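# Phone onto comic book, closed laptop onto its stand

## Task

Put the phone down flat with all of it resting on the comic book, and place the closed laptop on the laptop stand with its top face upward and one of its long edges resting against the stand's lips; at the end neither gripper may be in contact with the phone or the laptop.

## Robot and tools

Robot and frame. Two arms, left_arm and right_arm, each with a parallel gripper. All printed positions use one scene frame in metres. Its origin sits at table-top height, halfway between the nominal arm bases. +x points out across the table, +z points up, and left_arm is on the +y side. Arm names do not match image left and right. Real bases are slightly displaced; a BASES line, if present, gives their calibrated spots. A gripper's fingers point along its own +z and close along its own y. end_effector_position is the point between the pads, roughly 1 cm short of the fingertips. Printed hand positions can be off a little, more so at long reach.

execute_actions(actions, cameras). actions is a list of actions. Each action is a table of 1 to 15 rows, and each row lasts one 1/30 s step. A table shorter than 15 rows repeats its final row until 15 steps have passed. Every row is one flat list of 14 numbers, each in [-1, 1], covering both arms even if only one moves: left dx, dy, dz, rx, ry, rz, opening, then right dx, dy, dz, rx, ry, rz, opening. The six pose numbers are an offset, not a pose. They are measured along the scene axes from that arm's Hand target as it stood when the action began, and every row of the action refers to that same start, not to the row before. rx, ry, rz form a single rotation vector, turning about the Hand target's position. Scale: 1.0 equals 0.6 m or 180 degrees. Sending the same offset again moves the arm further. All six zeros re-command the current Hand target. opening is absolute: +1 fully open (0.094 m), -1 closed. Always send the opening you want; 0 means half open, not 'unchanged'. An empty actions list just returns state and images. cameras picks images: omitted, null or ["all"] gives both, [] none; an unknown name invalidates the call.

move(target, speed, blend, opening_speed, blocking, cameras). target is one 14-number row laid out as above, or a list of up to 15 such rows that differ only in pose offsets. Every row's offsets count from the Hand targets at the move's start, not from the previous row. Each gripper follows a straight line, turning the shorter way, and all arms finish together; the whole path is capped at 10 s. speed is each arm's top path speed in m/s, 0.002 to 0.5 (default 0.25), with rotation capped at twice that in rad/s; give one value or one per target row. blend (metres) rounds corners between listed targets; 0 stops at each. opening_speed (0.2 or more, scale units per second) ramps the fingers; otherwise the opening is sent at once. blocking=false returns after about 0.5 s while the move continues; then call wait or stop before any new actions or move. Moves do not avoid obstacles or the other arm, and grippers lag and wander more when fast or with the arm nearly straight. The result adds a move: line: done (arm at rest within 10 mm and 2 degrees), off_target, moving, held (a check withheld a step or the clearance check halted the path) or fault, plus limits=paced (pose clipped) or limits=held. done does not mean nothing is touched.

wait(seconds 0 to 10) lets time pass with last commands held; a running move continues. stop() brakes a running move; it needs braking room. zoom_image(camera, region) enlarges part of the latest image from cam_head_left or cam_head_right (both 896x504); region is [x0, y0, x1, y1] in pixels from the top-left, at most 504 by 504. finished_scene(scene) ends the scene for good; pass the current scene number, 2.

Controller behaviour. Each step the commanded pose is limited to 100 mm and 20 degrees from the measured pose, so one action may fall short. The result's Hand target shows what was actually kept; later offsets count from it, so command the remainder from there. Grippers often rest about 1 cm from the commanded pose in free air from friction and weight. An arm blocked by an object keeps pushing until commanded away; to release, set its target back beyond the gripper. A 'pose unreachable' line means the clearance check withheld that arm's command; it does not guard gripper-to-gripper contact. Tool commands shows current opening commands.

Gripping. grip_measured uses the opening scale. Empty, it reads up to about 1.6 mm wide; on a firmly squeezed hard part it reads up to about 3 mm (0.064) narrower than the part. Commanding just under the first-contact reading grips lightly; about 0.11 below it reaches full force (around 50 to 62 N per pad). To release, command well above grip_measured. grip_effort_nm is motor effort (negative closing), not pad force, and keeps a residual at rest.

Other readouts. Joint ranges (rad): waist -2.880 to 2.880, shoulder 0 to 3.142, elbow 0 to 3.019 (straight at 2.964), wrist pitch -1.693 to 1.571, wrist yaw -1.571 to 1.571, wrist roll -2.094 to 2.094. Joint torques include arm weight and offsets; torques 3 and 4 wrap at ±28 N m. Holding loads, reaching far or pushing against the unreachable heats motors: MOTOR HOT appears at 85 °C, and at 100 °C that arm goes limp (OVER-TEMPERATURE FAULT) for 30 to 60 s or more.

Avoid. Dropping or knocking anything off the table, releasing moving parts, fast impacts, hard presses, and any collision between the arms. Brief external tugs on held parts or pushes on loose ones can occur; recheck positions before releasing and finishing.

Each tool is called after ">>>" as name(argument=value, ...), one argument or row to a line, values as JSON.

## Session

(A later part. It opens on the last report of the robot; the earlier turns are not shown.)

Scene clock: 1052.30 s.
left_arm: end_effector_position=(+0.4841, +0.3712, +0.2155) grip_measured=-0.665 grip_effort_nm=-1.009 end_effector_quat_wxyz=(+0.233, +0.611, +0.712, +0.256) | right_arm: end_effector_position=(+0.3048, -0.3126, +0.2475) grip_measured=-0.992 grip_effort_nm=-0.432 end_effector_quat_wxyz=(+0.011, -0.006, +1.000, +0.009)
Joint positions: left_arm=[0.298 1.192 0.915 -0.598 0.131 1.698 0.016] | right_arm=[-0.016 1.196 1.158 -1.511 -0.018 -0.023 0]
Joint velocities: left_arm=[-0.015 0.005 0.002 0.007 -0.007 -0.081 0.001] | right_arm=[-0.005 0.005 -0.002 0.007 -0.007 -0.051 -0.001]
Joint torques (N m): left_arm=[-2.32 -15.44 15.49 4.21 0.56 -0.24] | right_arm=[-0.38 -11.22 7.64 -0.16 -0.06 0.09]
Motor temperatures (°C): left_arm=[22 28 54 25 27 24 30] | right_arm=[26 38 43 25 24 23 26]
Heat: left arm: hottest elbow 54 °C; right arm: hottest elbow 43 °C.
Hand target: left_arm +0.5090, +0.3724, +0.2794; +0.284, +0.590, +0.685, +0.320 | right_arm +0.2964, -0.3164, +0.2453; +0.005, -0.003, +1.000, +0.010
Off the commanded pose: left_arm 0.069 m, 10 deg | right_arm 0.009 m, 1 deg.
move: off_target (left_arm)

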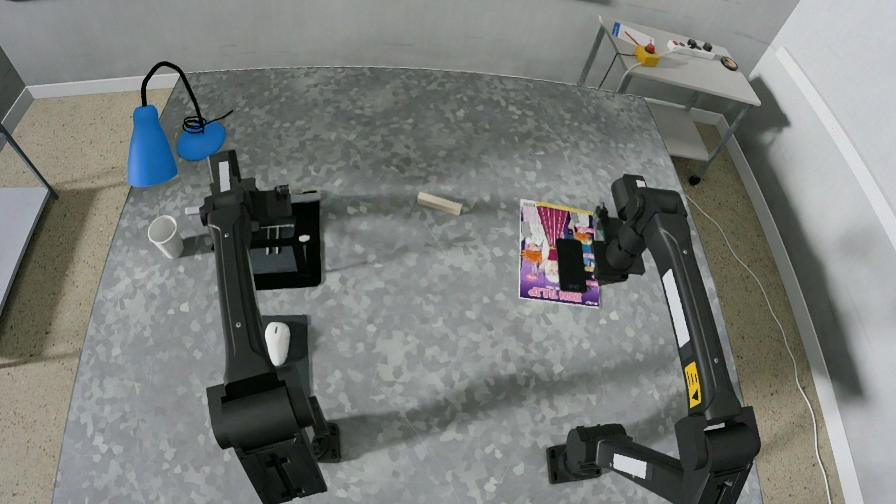

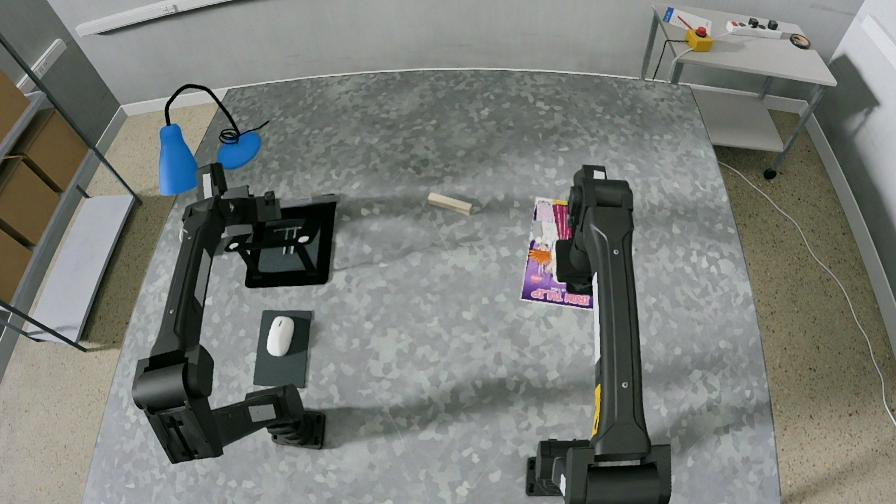

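>>> move(
  target=[-0.06, -0.005, -0.12, 0.0077,-0.055,0,-1, 0,0,0,0,0,0,-1],
  speed=0.05,
)

>>> zoom_image(
  camera="cam_head_right",
  region=[180, 160, 350, 280],
)

>>> zoom_image(
  camera="cam_head_left",
  region=[160, 150, 340, 290],
)

Scene clock: 1063.17 s.
left_arm: end_effector_position=(+0.4618, +0.3640, +0.1627) grip_measured=-0.665 grip_effort_nm=-1.009 end_effector_quat_wxyz=(+0.300, +0.590, +0.670, +0.336) | right_arm: end_effector_position=(+0.3048, -0.3126, +0.2475) grip_measured=-0.992 grip_effort_nm=-0.427 end_effector_quat_wxyz=(+0.011, -0.006, +1.000, +0.009)
Joint positions: left_arm=[0.318 1.128 0.601 -0.122 0.181 1.7 0.016] | right_arm=[-0.016 1.196 1.158 -1.511 -0.018 -0.023 0]
Joint velocities: left_arm=[-0.015 -0.005 -0.002 -0.002 -0.081 0.022 -0.001] | right_arm=[0.005 0.005 -0.002 0.012 0.051 0.037 0]
Joint torques (N m): left_arm=[-0.62 -12.16 12.11 3.4 0.64 -0.34] | right_arm=[-0.32 -11.22 7.62 -0.16 -0.06 0.08]
Motor temperatures (°C): left_arm=[22 28 53 25 27 24 30] | right_arm=[26 38 43 25 24 23 26]
Heat: left arm: hottest elbow 53 °C; right arm: hottest elbow 43 °C.
Hand target: left_arm +0.4717, +0.3698, +0.2078; +0.336, +0.563, +0.654, +0.377 | right_arm +0.2964, -0.3164, +0.2453; +0.005, -0.003, +1.000, +0.010
Off the commanded pose: left_arm 0.046 m, 7 deg | right_arm 0.009 m, 1 deg.
move: off_target (left_arm)

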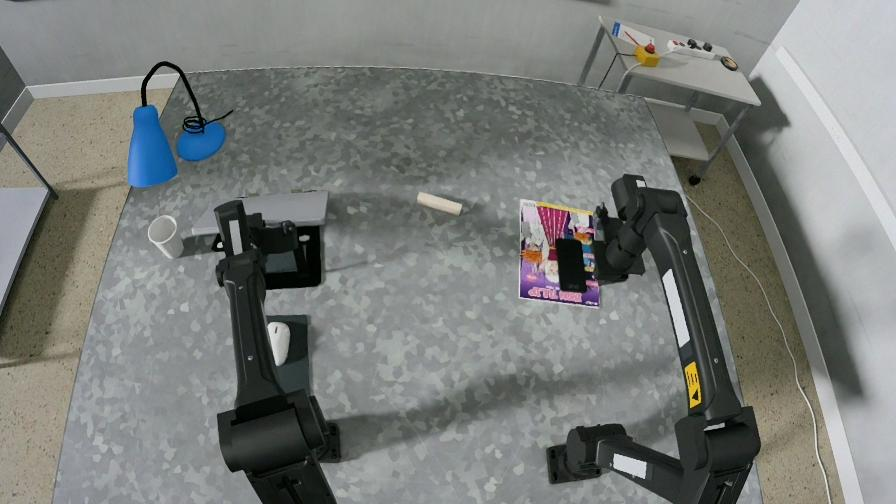

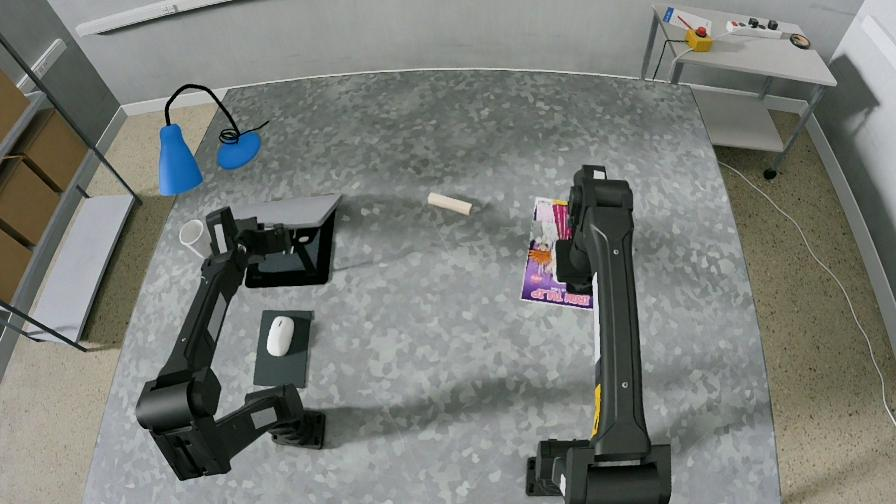

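Scaled by 2.965.

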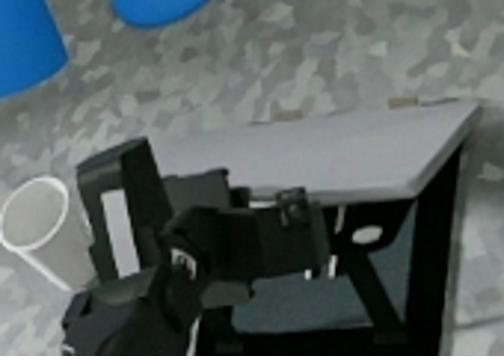

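Scaled by 2.800.

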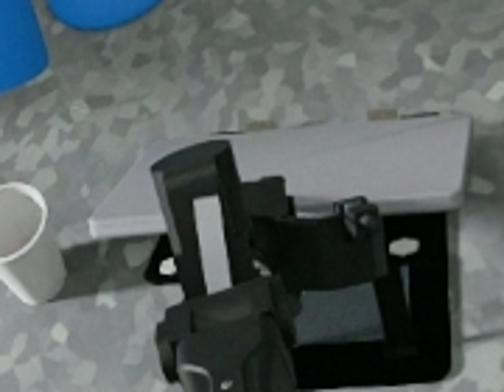

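>>> move(
  target=[-0.055, -0.008, -0.12, 0.0085,-0.06,0,-1, 0,0,0,0,0,0,-1],
  speed=0.05,
)

>>> zoom_image(
  camera="cam_head_right",
  region=[180, 160, 350, 280],
)

>>> zoom_image(
  camera="cam_head_left",
  region=[160, 150, 340, 290],
)

Scene clock: 1071.80 s.
left_arm: end_effector_position=(+0.4470, +0.3627, +0.1574) grip_measured=-0.666 grip_effort_nm=-1.009 end_effector_quat_wxyz=(+0.396, +0.530, +0.602, +0.447) | right_arm: end_effector_position=(+0.3048, -0.3126, +0.2475) grip_measured=-0.992 grip_effort_nm=-0.432 end_effector_quat_wxyz=(+0.011, -0.006, +1.000, +0.009)
Joint positions: left_arm=[0.352 1.169 0.358 0.512 0.247 1.642 0.016] | right_arm=[-0.016 1.196 1.158 -1.511 -0.018 -0.023 0]
Joint velocities: left_arm=[-0.005 -0.005 0.002 0.017 -0.022 0.022 0] | right_arm=[-0.015 -0.015 0.002 -0.012 -0.051 0.081 0]
Joint torques (N m): left_arm=[-0.26 -5.13 5.93 2.69 0.26 -0.1] | right_arm=[-0.32 -11.34 7.64 -0.16 -0.06 0.09]
Motor temperatures (°C): left_arm=[22 28 52 25 27 24 30] | right_arm=[26 38 43 25 24 23 26]
Heat: left arm: hottest elbow 52 °C; right arm: hottest elbow 43 °C.
Hand target: left_arm +0.4373, +0.3654, +0.1366; +0.389, +0.530, +0.614, +0.436 | right_arm +0.2964, -0.3164, +0.2453; +0.005, -0.003, +1.000, +0.010
Off the commanded pose: left_arm 0.023 m, 2 deg | right_arm 0.009 m, 1 deg.
move: off_target (left_arm)

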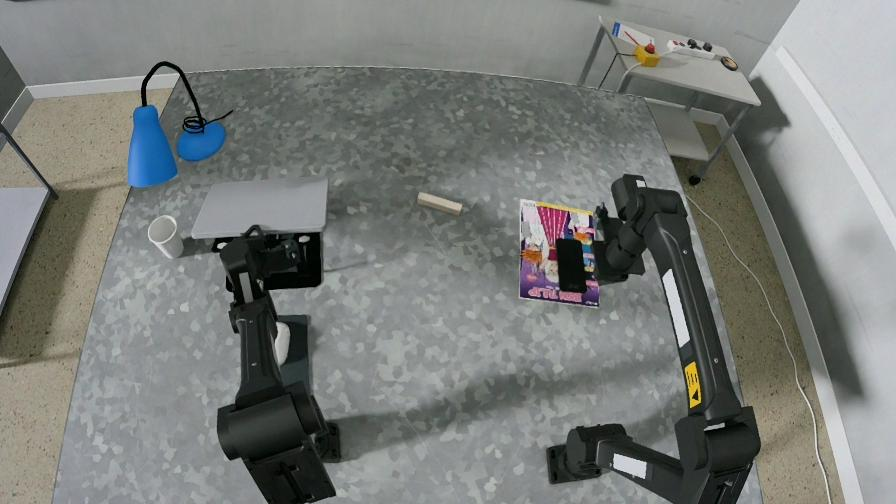

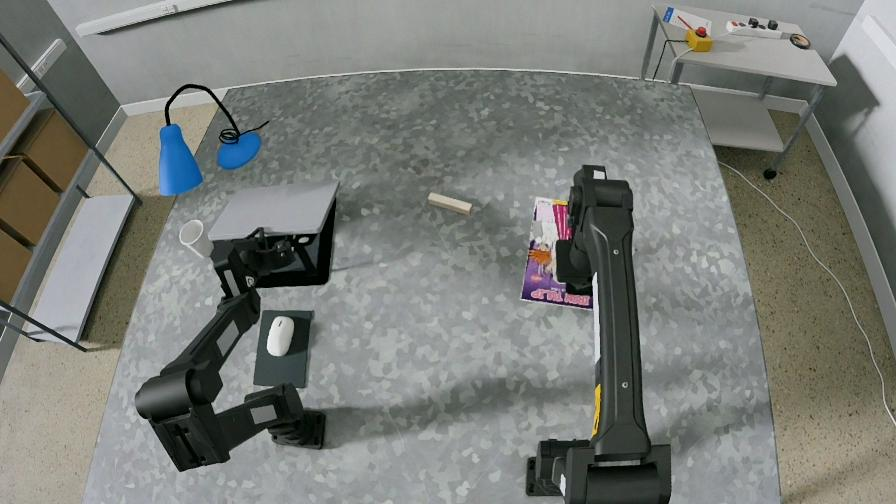

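Scaled by 2.965.

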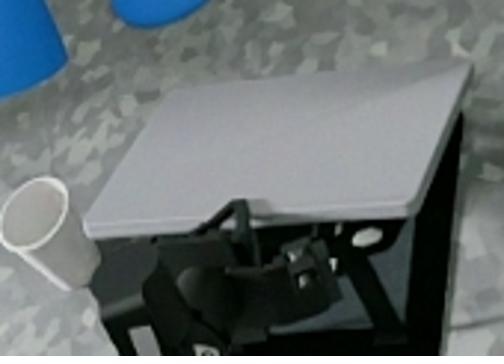

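Scaled by 2.800.

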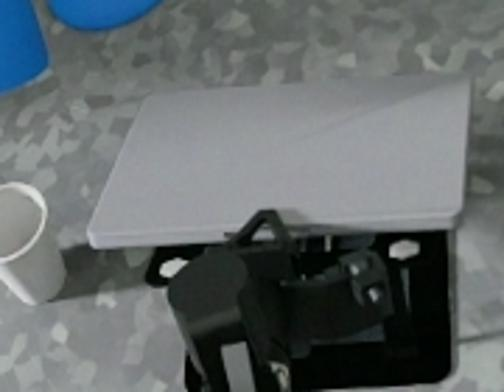

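>>> move(
  target=[-0.065, -0.008, 0.09, 0,0,0,-1, 0,0,0,0,0,0,-1],
  speed=0.08,
)

>>> zoom_image(
  camera="cam_head_left",
  region=[160, 150, 340, 290],
)

Scene clock: 1079.40 s.
left_arm: end_effector_position=(+0.4000, +0.3543, +0.1625) grip_measured=-0.665 grip_effort_nm=-1.009 end_effector_quat_wxyz=(+0.373, +0.548, +0.627, +0.409) | right_arm: end_effector_position=(+0.3048, -0.3126, +0.2475) grip_measured=-0.992 grip_effort_nm=-0.437 end_effector_quat_wxyz=(+0.011, -0.006, +1.000, +0.009)
Joint positions: left_arm=[0.394 0.917 0.324 0.178 0.285 1.672 0.016] | right_arm=[-0.016 1.196 1.158 -1.511 -0.018 -0.023 0]
Joint velocities: left_arm=[-0.015 -0.005 -0.002 -0.007 0.022 0.037 -0.001] | right_arm=[0.005 -0.005 -0.022 0.002 0.066 -0.022 0.001]
Joint torques (N m): left_arm=[-0.26 -8.23 10.81 2.25 0.45 -0.22] | right_arm=[-0.21 -11.16 7.62 -0.14 -0.06 0.08]
Motor temperatures (°C): left_arm=[22 28 50 25 27 24 30] | right_arm=[26 38 43 25 24 23 26]
Heat: left arm: hottest elbow 50 °C; right arm: hottest elbow 43 °C.
Hand target: left_arm +0.3992, +0.3608, +0.1903; +0.389, +0.530, +0.614, +0.436 | right_arm +0.2964, -0.3164, +0.2453; +0.005, -0.003, +1.000, +0.010
Off the commanded pose: left_arm 0.029 m, 4 deg | right_arm 0.009 m, 1 deg.
move: off_target (left_arm)

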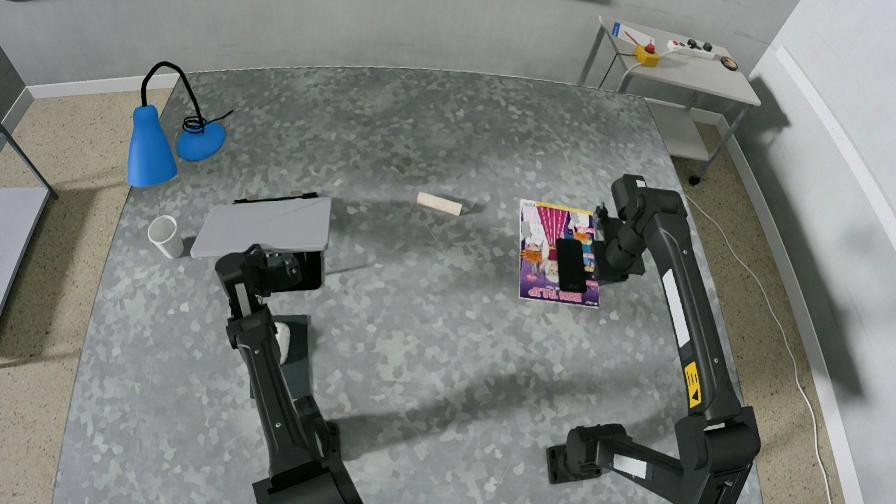

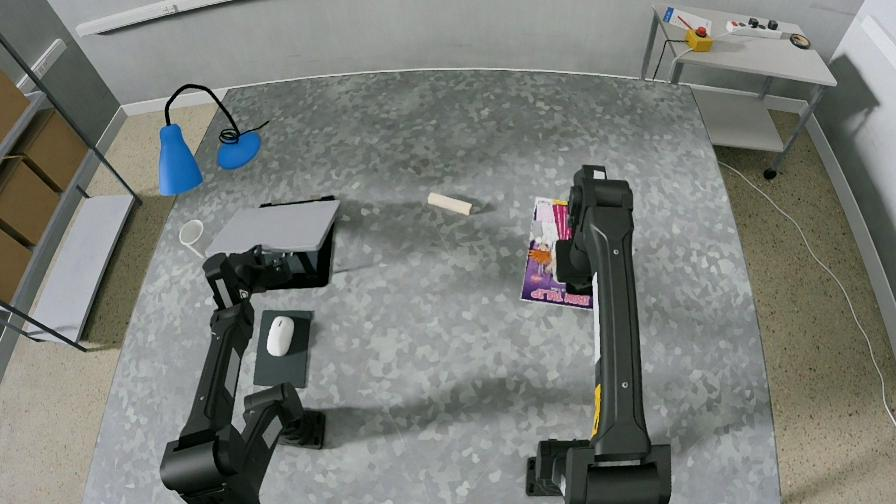

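Scaled by 2.800.

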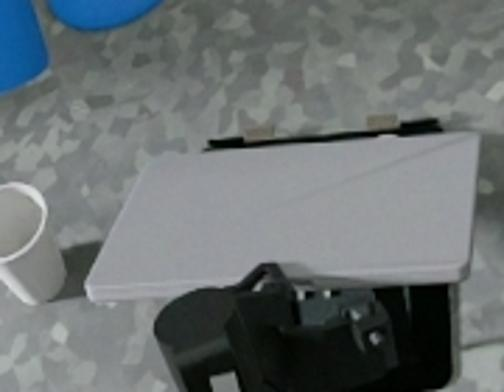

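>>> move(
  target=[0.01, 0.0, -0.10, 0,0,0.014,-1, 0,0,0,0,0,0,-1],
  speed=0.05,
)

>>> zoom_image(
  camera="cam_head_left",
  region=[160, 150, 340, 290],
)

>>> zoom_image(
  camera="cam_head_right",
  region=[180, 160, 350, 280],
)

Scene clock: 1090.63 s.
left_arm: end_effector_position=(+0.4062, +0.3599, +0.1577) grip_measured=-0.665 grip_effort_nm=-1.009 end_effector_quat_wxyz=(+0.396, +0.514, +0.603, +0.465) | right_arm: end_effector_position=(+0.3048, -0.3126, +0.2475) grip_measured=-0.992 grip_effort_nm=-0.432 end_effector_quat_wxyz=(+0.011, -0.006, +1.000, +0.009)
Joint positions: left_arm=[0.383 1.033 0.25 0.516 0.244 1.637 0.016] | right_arm=[-0.016 1.196 1.158 -1.511 -0.018 -0.023 0]
Joint velocities: left_arm=[-0.005 0.005 -0.002 0.017 -0.037 0.037 -0.001] | right_arm=[-0.005 -0.005 -0.007 -0.022 -0.022 0.022 0]
Joint torques (N m): left_arm=[-1.9 -0.91 7.64 2.02 -0.91 -0.13] | right_arm=[-0.32 -11.28 7.62 -0.14 -0.06 0.08]
Motor temperatures (°C): left_arm=[22 28 49 24 27 24 30] | right_arm=[26 38 43 25 24 23 26]
Heat: left arm: hottest elbow 49 °C; right arm: hottest elbow 43 °C.
Hand target: left_arm +0.4041, +0.3609, +0.1307; +0.380, +0.516, +0.626, +0.445 | right_arm +0.2964, -0.3164, +0.2453; +0.005, -0.003, +1.000, +0.010
Off the commanded pose: left_arm 0.027 m, 4 deg | right_arm 0.009 m, 1 deg.
move: off_target (left_arm)

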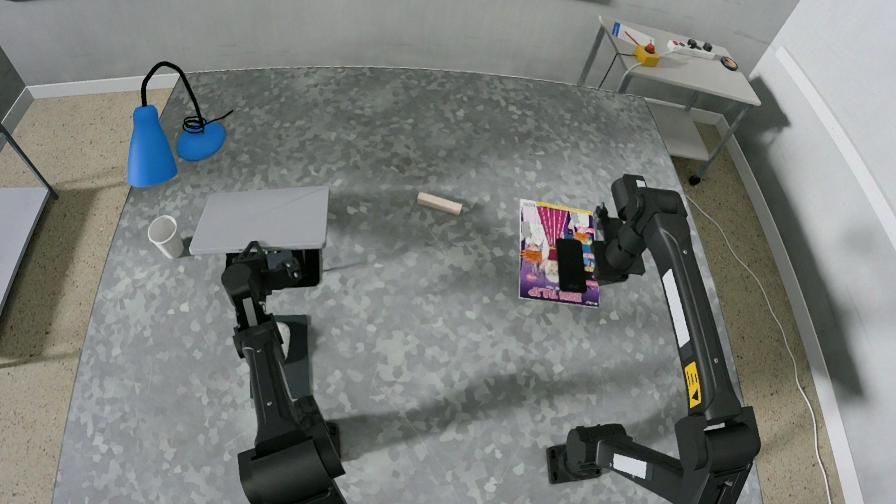

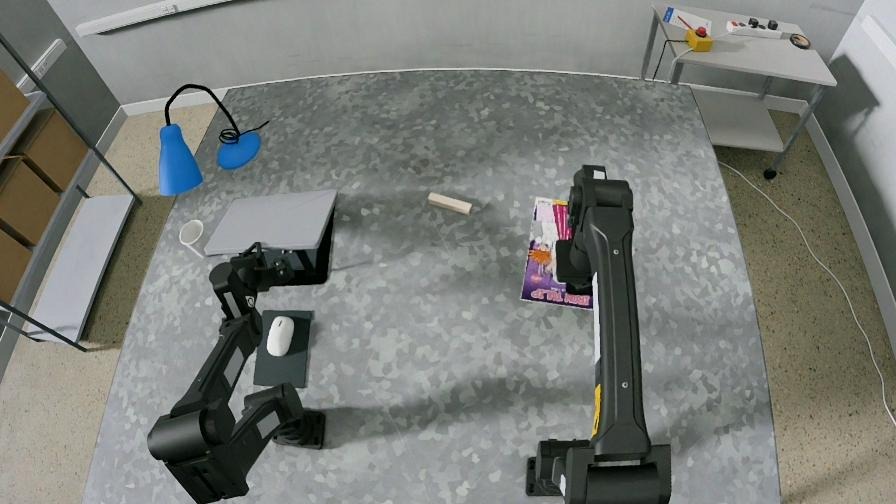

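Scaled by 2.800.

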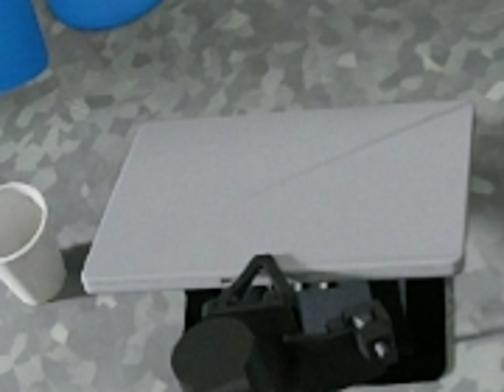

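Scaled by 2.965.

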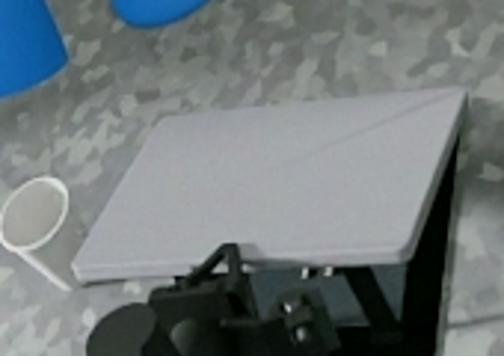

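>>> zoom_image(
  camera="cam_head_left",
  region=[180, 220, 340, 310],
)

>>> zoom_image(
  camera="cam_head_right",
  region=[200, 210, 350, 300],
)

Scaled by 3.150.

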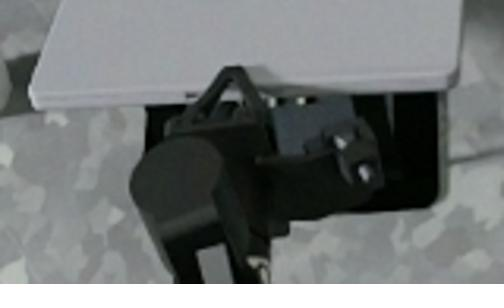

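Scaled by 3.360.

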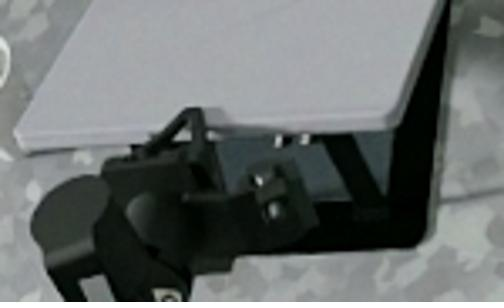

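>>> move(
  target=[
    [0.0, 0.0, 0.085, 0,0,0,-1, 0,0,0,0,0,0,-1],
    [-0.055, -0.005, 0.085, 0,0,0,-1, 0,0,0,0,0,0,-1],
  ],
  speed=0.08,
)

>>> zoom_image(
  camera="cam_head_left",
  region=[160, 170, 340, 310],
)

Scene clock: 1122.70 s.
left_arm: end_effector_position=(+0.3749, +0.3533, +0.1622) grip_measured=-0.664 grip_effort_nm=-1.013 end_effector_quat_wxyz=(+0.368, +0.531, +0.635, +0.423) | right_arm: end_effector_position=(+0.3048, -0.3126, +0.2475) grip_measured=-0.992 grip_effort_nm=-0.437 end_effector_quat_wxyz=(+0.011, -0.006, +1.000, +0.009)
Joint positions: left_arm=[0.407 0.8 0.264 0.142 0.256 1.658 0.016] | right_arm=[-0.016 1.196 1.158 -1.511 -0.018 -0.023 0]
Joint velocities: left_arm=[0.005 -0.005 0.002 0.007 0.022 -0.037 0] | right_arm=[0.005 -0.015 -0.007 0.012 0.037 0.007 0]
Joint torques (N m): left_arm=[0.09 -7.65 10.36 2.66 0.45 -0.21] | right_arm=[-0.32 -11.22 7.65 -0.16 -0.06 0.09]
Motor temperatures (°C): left_arm=[22 27 46 24 28 24 30] | right_arm=[26 38 43 25 24 23 26]
Heat: left arm: hottest elbow 46 °C; right arm: hottest elbow 43 °C.
Hand target: left_arm +0.3722, +0.3583, +0.1815; +0.380, +0.516, +0.626, +0.445 | right_arm +0.2964, -0.3164, +0.2453; +0.005, -0.003, +1.000, +0.010
Off the commanded pose: left_arm 0.020 m, 4 deg | right_arm 0.009 m, 1 deg.
move: off_target (left_arm)

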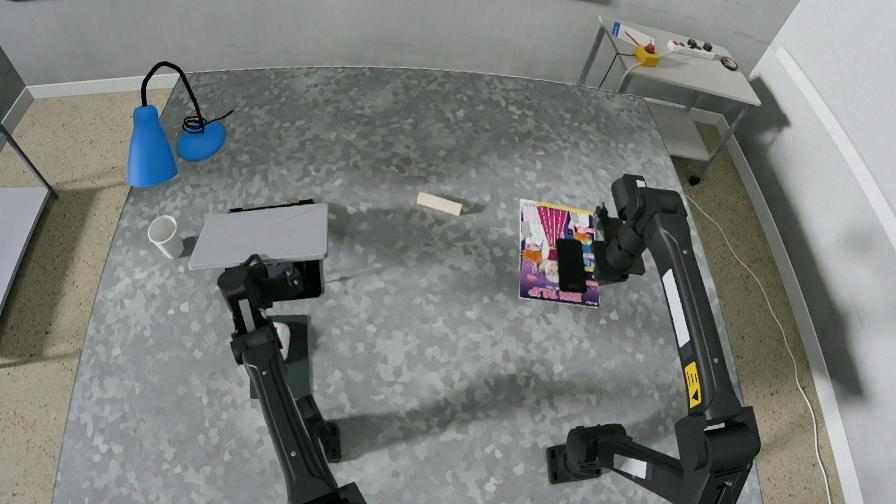

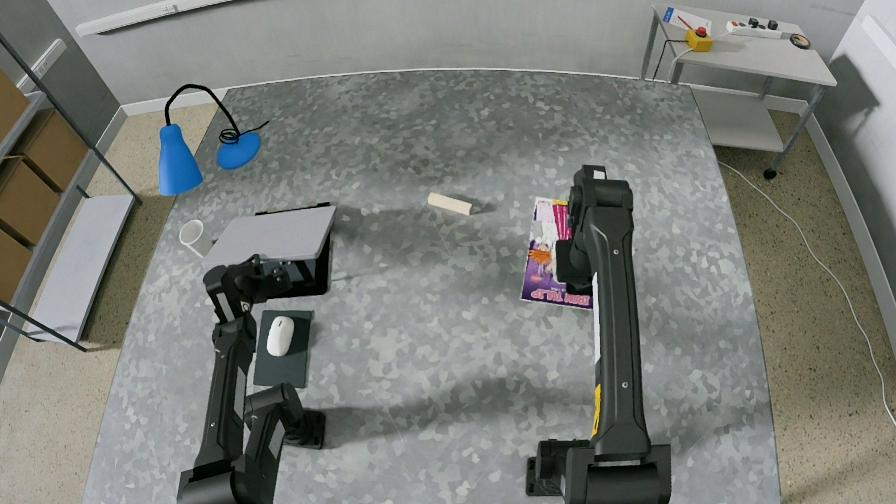

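Scaled by 2.800.

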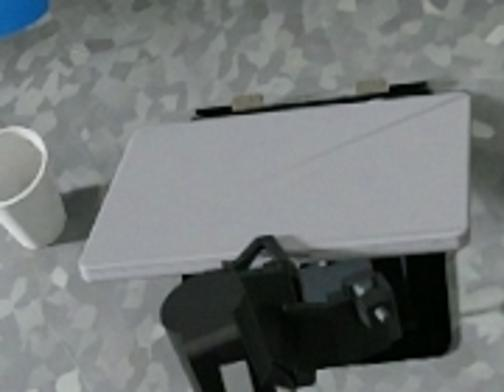

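>>> zoom_image(
  camera="cam_head_right",
  region=[240, 190, 350, 310],
)

>>> zoom_image(
  camera="cam_head_left",
  region=[260, 190, 340, 310],
)

Scaled by 4.200.

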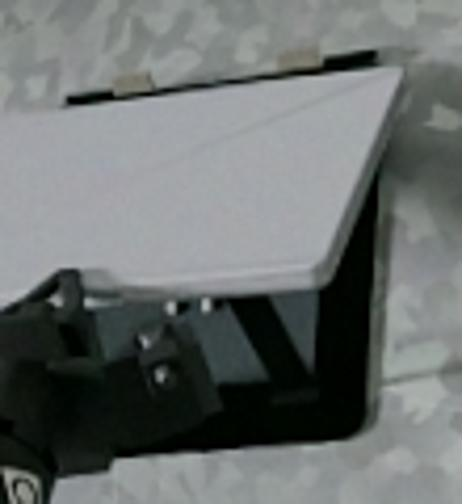

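Scaled by 4.200.

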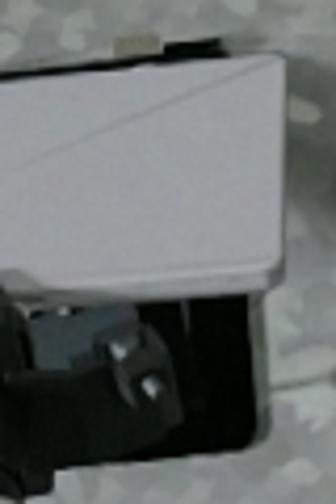

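>>> move(
  target=[0.005, 0.0, 0.03, -0.009,0.06,0,-1, 0,0,0,0,0,0,-1],
  speed=0.08,
)

>>> zoom_image(
  camera="cam_head_right",
  region=[200, 190, 350, 310],
)

>>> zoom_image(
  camera="cam_head_left",
  region=[180, 190, 340, 310],
)

Scene clock: 1149.90 s.
left_arm: end_effector_position=(+0.3632, +0.3527, +0.1628) grip_measured=-0.664 grip_effort_nm=-1.009 end_effector_quat_wxyz=(+0.316, +0.560, +0.672, +0.367) | right_arm: end_effector_position=(+0.3048, -0.3126, +0.2475) grip_measured=-0.992 grip_effort_nm=-0.432 end_effector_quat_wxyz=(+0.011, -0.006, +1.000, +0.009)
Joint positions: left_arm=[0.405 0.745 0.362 -0.194 0.227 1.7 0.016] | right_arm=[-0.016 1.196 1.158 -1.511 -0.018 -0.023 0]
Joint velocities: left_arm=[-0.024 0.015 -0.012 -0.007 0.051 -0.007 0.001] | right_arm=[-0.024 -0.005 0.002 0.007 -0.022 -0.051 -0.001]
Joint torques (N m): left_arm=[-1.73 -4.84 16.99 0.58 -0.29 -0.18] | right_arm=[-0.26 -11.28 7.62 -0.17 -0.06 0.09]
Motor temperatures (°C): left_arm=[22 27 45 24 27 24 30] | right_arm=[26 38 43 25 24 23 26]
Heat: left arm: hottest elbow 45 °C; right arm: hottest elbow 43 °C.
Hand target: left_arm +0.3758, +0.3584, +0.1991; +0.325, +0.550, +0.665, +0.386 | right_arm +0.2964, -0.3164, +0.2453; +0.005, -0.003, +1.000, +0.010
Off the commanded pose: left_arm 0.039 m, 3 deg | right_arm 0.009 m, 1 deg.
move: off_target (left_arm)

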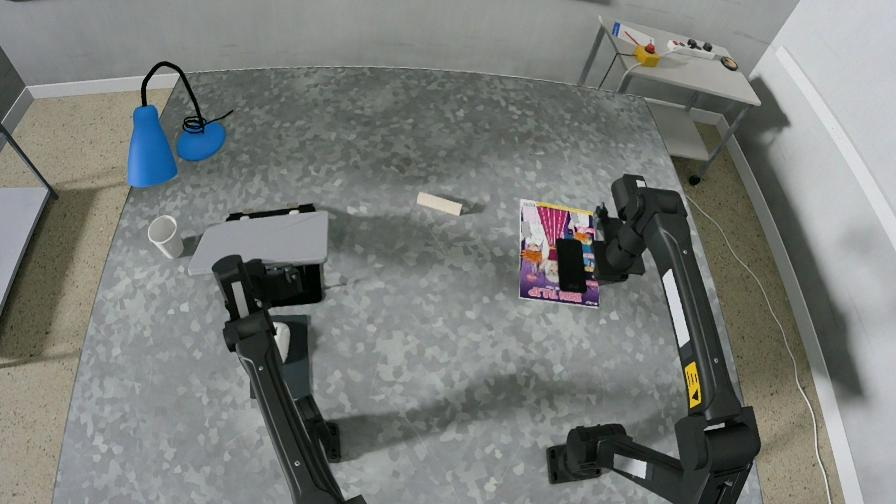

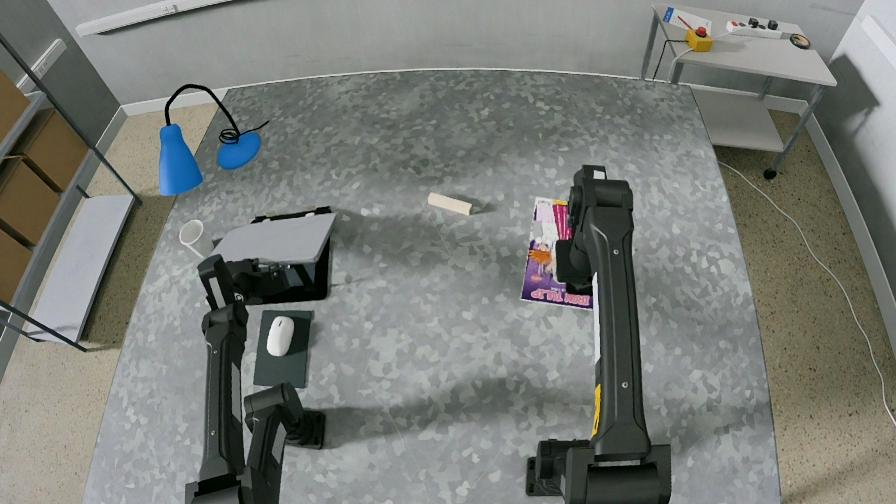

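Scaled by 3.360.

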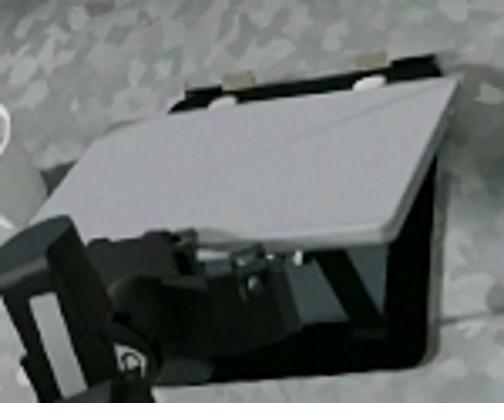

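Scaled by 3.150.

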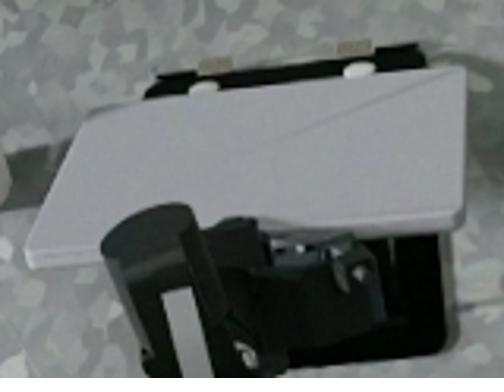

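>>> move(
  target=[
    [0.03, 0.005, 0.05, 0,0,-0.006,-1, 0,0,0,0,0,0,-1],
    [0.065, 0.01, 0.04, 0,0,-0.006,-1, 0,0,0,0,0,0,-1],
  ],
  speed=0.08,
)

>>> zoom_image(
  camera="cam_head_right",
  region=[200, 190, 350, 310],
)

>>> zoom_image(
  camera="cam_head_left",
  region=[180, 190, 340, 310],
)

Scene clock: 1158.83 s.
left_arm: end_effector_position=(+0.3810, +0.3559, +0.1671) grip_measured=-0.664 grip_effort_nm=-1.009 end_effector_quat_wxyz=(+0.300, +0.573, +0.680, +0.345) | right_arm: end_effector_position=(+0.3048, -0.3126, +0.2475) grip_measured=-0.992 grip_effort_nm=-0.432 end_effector_quat_wxyz=(+0.011, -0.006, +1.000, +0.009)
Joint positions: left_arm=[0.385 0.83 0.442 -0.249 0.21 1.707 0.016] | right_arm=[-0.016 1.196 1.158 -1.511 -0.018 -0.023 0]
Joint velocities: left_arm=[-0.005 -0.005 0.007 -0.012 0.037 -0.022 -0.001] | right_arm=[-0.005 0.005 0.002 -0.002 -0.007 -0.022 0]
Joint torques (N m): left_arm=[-1.9 -4.19 19.67 2.45 0.12 -0.34] | right_arm=[-0.38 -11.22 7.66 -0.18 -0.06 0.08]
Motor temperatures (°C): left_arm=[22 27 47 24 27 24 30] | right_arm=[26 38 43 25 24 23 26]
Heat: left arm: hottest elbow 47 °C; right arm: hottest elbow 43 °C.
Hand target: left_arm +0.4150, +0.3638, +0.2229; +0.329, +0.557, +0.660, +0.383 | right_arm +0.2964, -0.3164, +0.2453; +0.005, -0.003, +1.000, +0.010
Off the commanded pose: left_arm 0.066 m, 6 deg | right_arm 0.009 m, 1 deg.
move: off_target (left_arm)

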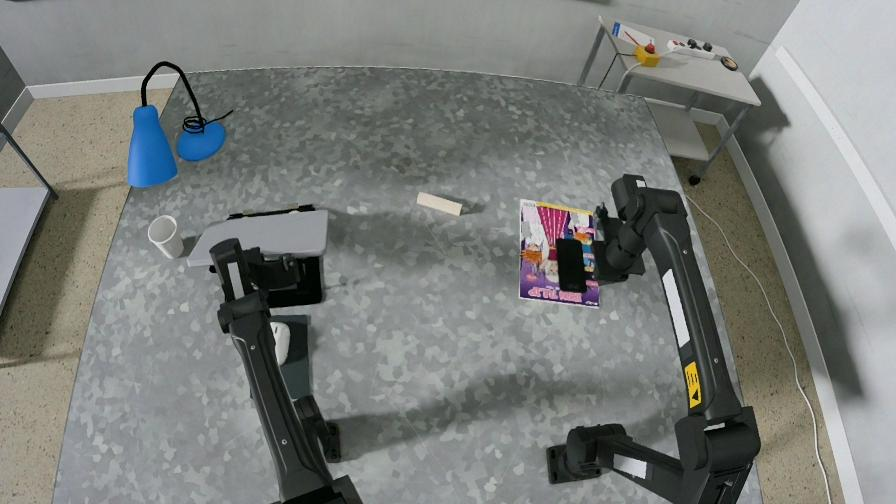

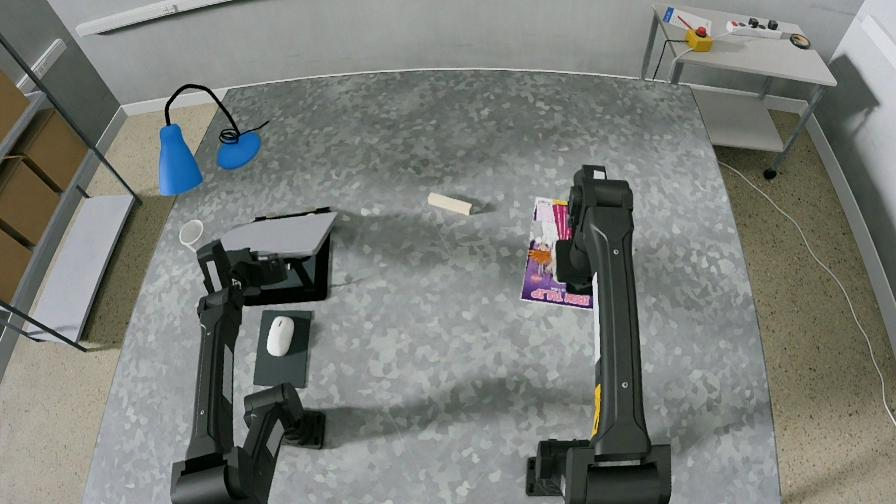

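Scaled by 3.360.

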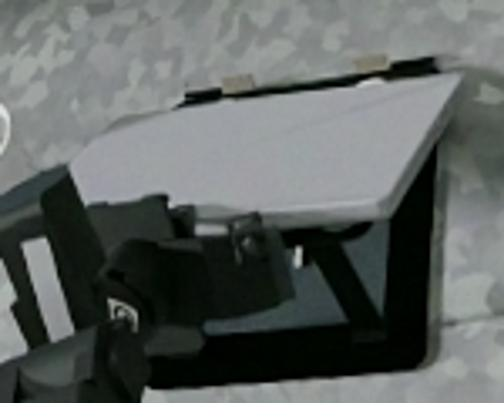

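Scaled by 3.150.

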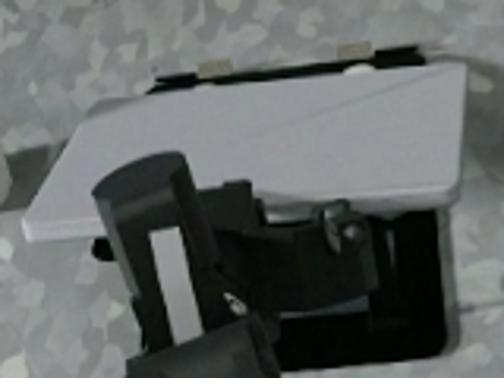

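>>> move(
  target=[-0.035, -0.005, -0.11, 0.003,-0.02,0,-1, 0,0,0,0,0,0,-1],
  speed=0.05,
)

>>> zoom_image(
  camera="cam_head_right",
  region=[200, 190, 350, 310],
)

>>> zoom_image(
  camera="cam_head_left",
  region=[180, 190, 340, 310],
)

Scene clock: 1163.93 s.
left_arm: end_effector_position=(+0.3917, +0.3567, +0.1545) grip_measured=-0.664 grip_effort_nm=-1.009 end_effector_quat_wxyz=(+0.338, +0.556, +0.649, +0.393) | right_arm: end_effector_position=(+0.3048, -0.3126, +0.2475) grip_measured=-0.992 grip_effort_nm=-0.432 end_effector_quat_wxyz=(+0.011, -0.006, +1.000, +0.009)
Joint positions: left_arm=[0.386 0.888 0.343 0.05 0.232 1.692 0.016] | right_arm=[-0.016 1.196 1.158 -1.511 -0.018 -0.023 0]
Joint velocities: left_arm=[-0.005 0.005 0.007 0.002 -0.037 -0.037 -0.001] | right_arm=[-0.015 -0.015 -0.002 0.017 0.007 -0.037 -0.001]
Joint torques (N m): left_arm=[0.03 -4.66 9.32 3.36 0.38 -0.13] | right_arm=[-0.38 -11.34 7.62 -0.14 -0.07 0.08]
Motor temperatures (°C): left_arm=[22 27 47 24 27 24 30] | right_arm=[26 38 43 25 24 23 26]
Heat: left arm: hottest elbow 47 °C; right arm: hottest elbow 43 °C.
Hand target: left_arm +0.3930, +0.3611, +0.1573; +0.347, +0.546, +0.647, +0.403 | right_arm +0.2964, -0.3164, +0.2453; +0.005, -0.003, +1.000, +0.010
Off the commanded pose: left_arm 0.005 m, 2 deg | right_arm 0.009 m, 1 deg.
move: done

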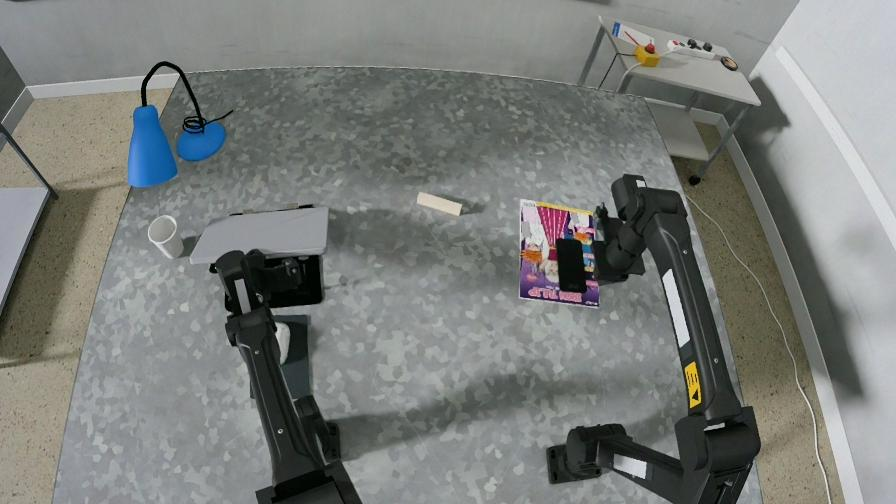

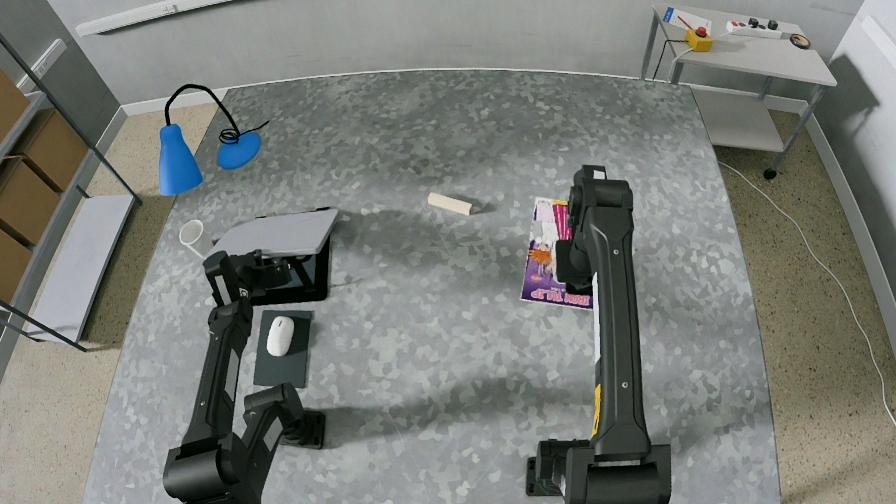

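Scaled by 3.360.

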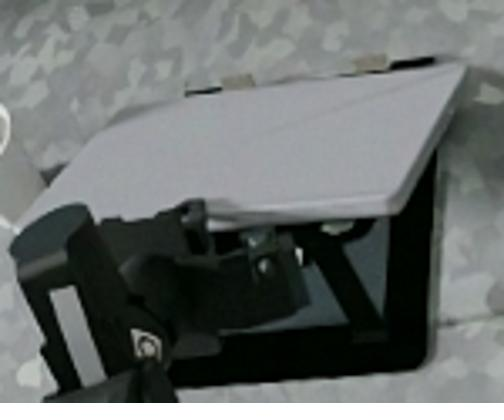

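Scaled by 3.150.

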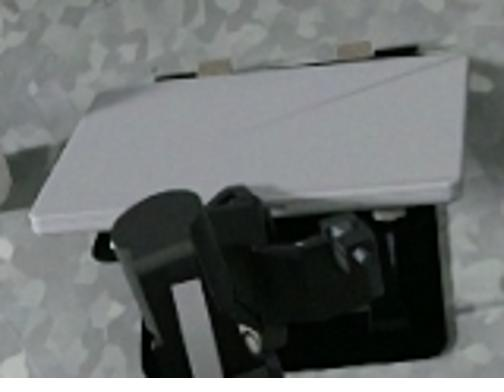

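>>> move(
  target=[
    [0.01, 0.0, 0.11, -0.003,0.02,0,-1, 0,0,0,0,0,0,-1],
    [-0.03, -0.0, 0.11, -0.003,0.02,0,-1, 0,0,0,0,0,0,-1],
  ],
  speed=0.08,
)

>>> zoom_image(
  camera="cam_head_left",
  region=[180, 190, 340, 310],
)

Scene clock: 1170.90 s.
left_arm: end_effector_position=(+0.3615, +0.3495, +0.1641) grip_measured=-0.665 grip_effort_nm=-1.004 end_effector_quat_wxyz=(+0.303, +0.577, +0.680, +0.337) | right_arm: end_effector_position=(+0.3048, -0.3126, +0.2475) grip_measured=-0.992 grip_effort_nm=-0.432 end_effector_quat_wxyz=(+0.011, -0.006, +1.000, +0.009)
Joint positions: left_arm=[0.405 0.754 0.411 -0.31 0.24 1.722 0.016] | right_arm=[-0.016 1.196 1.158 -1.511 -0.018 -0.023 0]
Joint velocities: left_arm=[-0.015 0.005 0.007 -0.027 0.081 -0.007 0] | right_arm=[0.005 0.015 -0.017 -0.002 -0.007 -0.007 0.001]
Joint torques (N m): left_arm=[0.21 -7 17.59 1.58 0.53 -0.2] | right_arm=[-0.32 -11.28 7.64 -0.14 -0.07 0.08]
Motor temperatures (°C): left_arm=[22 27 47 24 27 24 31] | right_arm=[26 38 43 25 24 23 26]
Heat: left arm: hottest elbow 47 °C; right arm: hottest elbow 43 °C.
Hand target: left_arm +0.3761, +0.3613, +0.2230; +0.329, +0.557, +0.660, +0.383 | right_arm +0.2964, -0.3164, +0.2453; +0.005, -0.003, +1.000, +0.010
Off the commanded pose: left_arm 0.062 m, 7 deg | right_arm 0.009 m, 1 deg.
move: off_target (left_arm)

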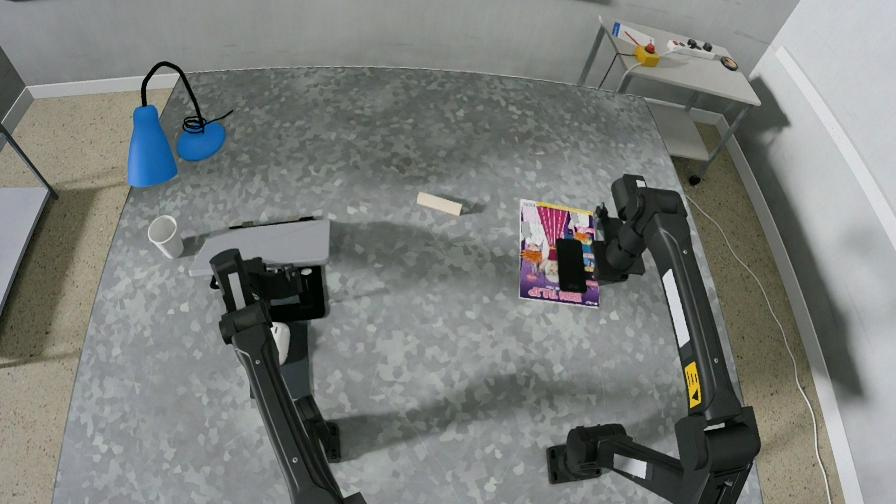

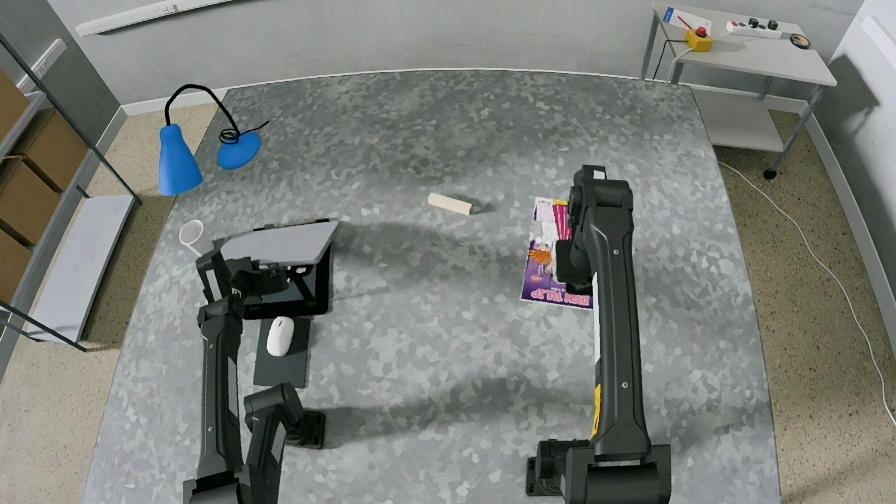

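Scaled by 3.150.

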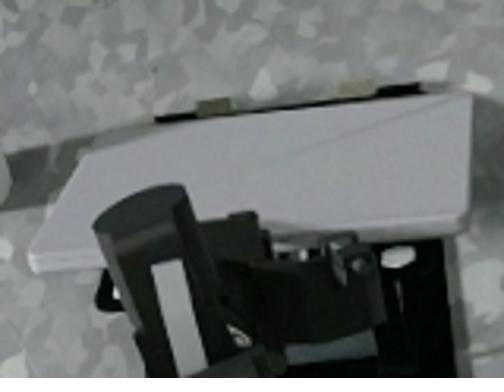

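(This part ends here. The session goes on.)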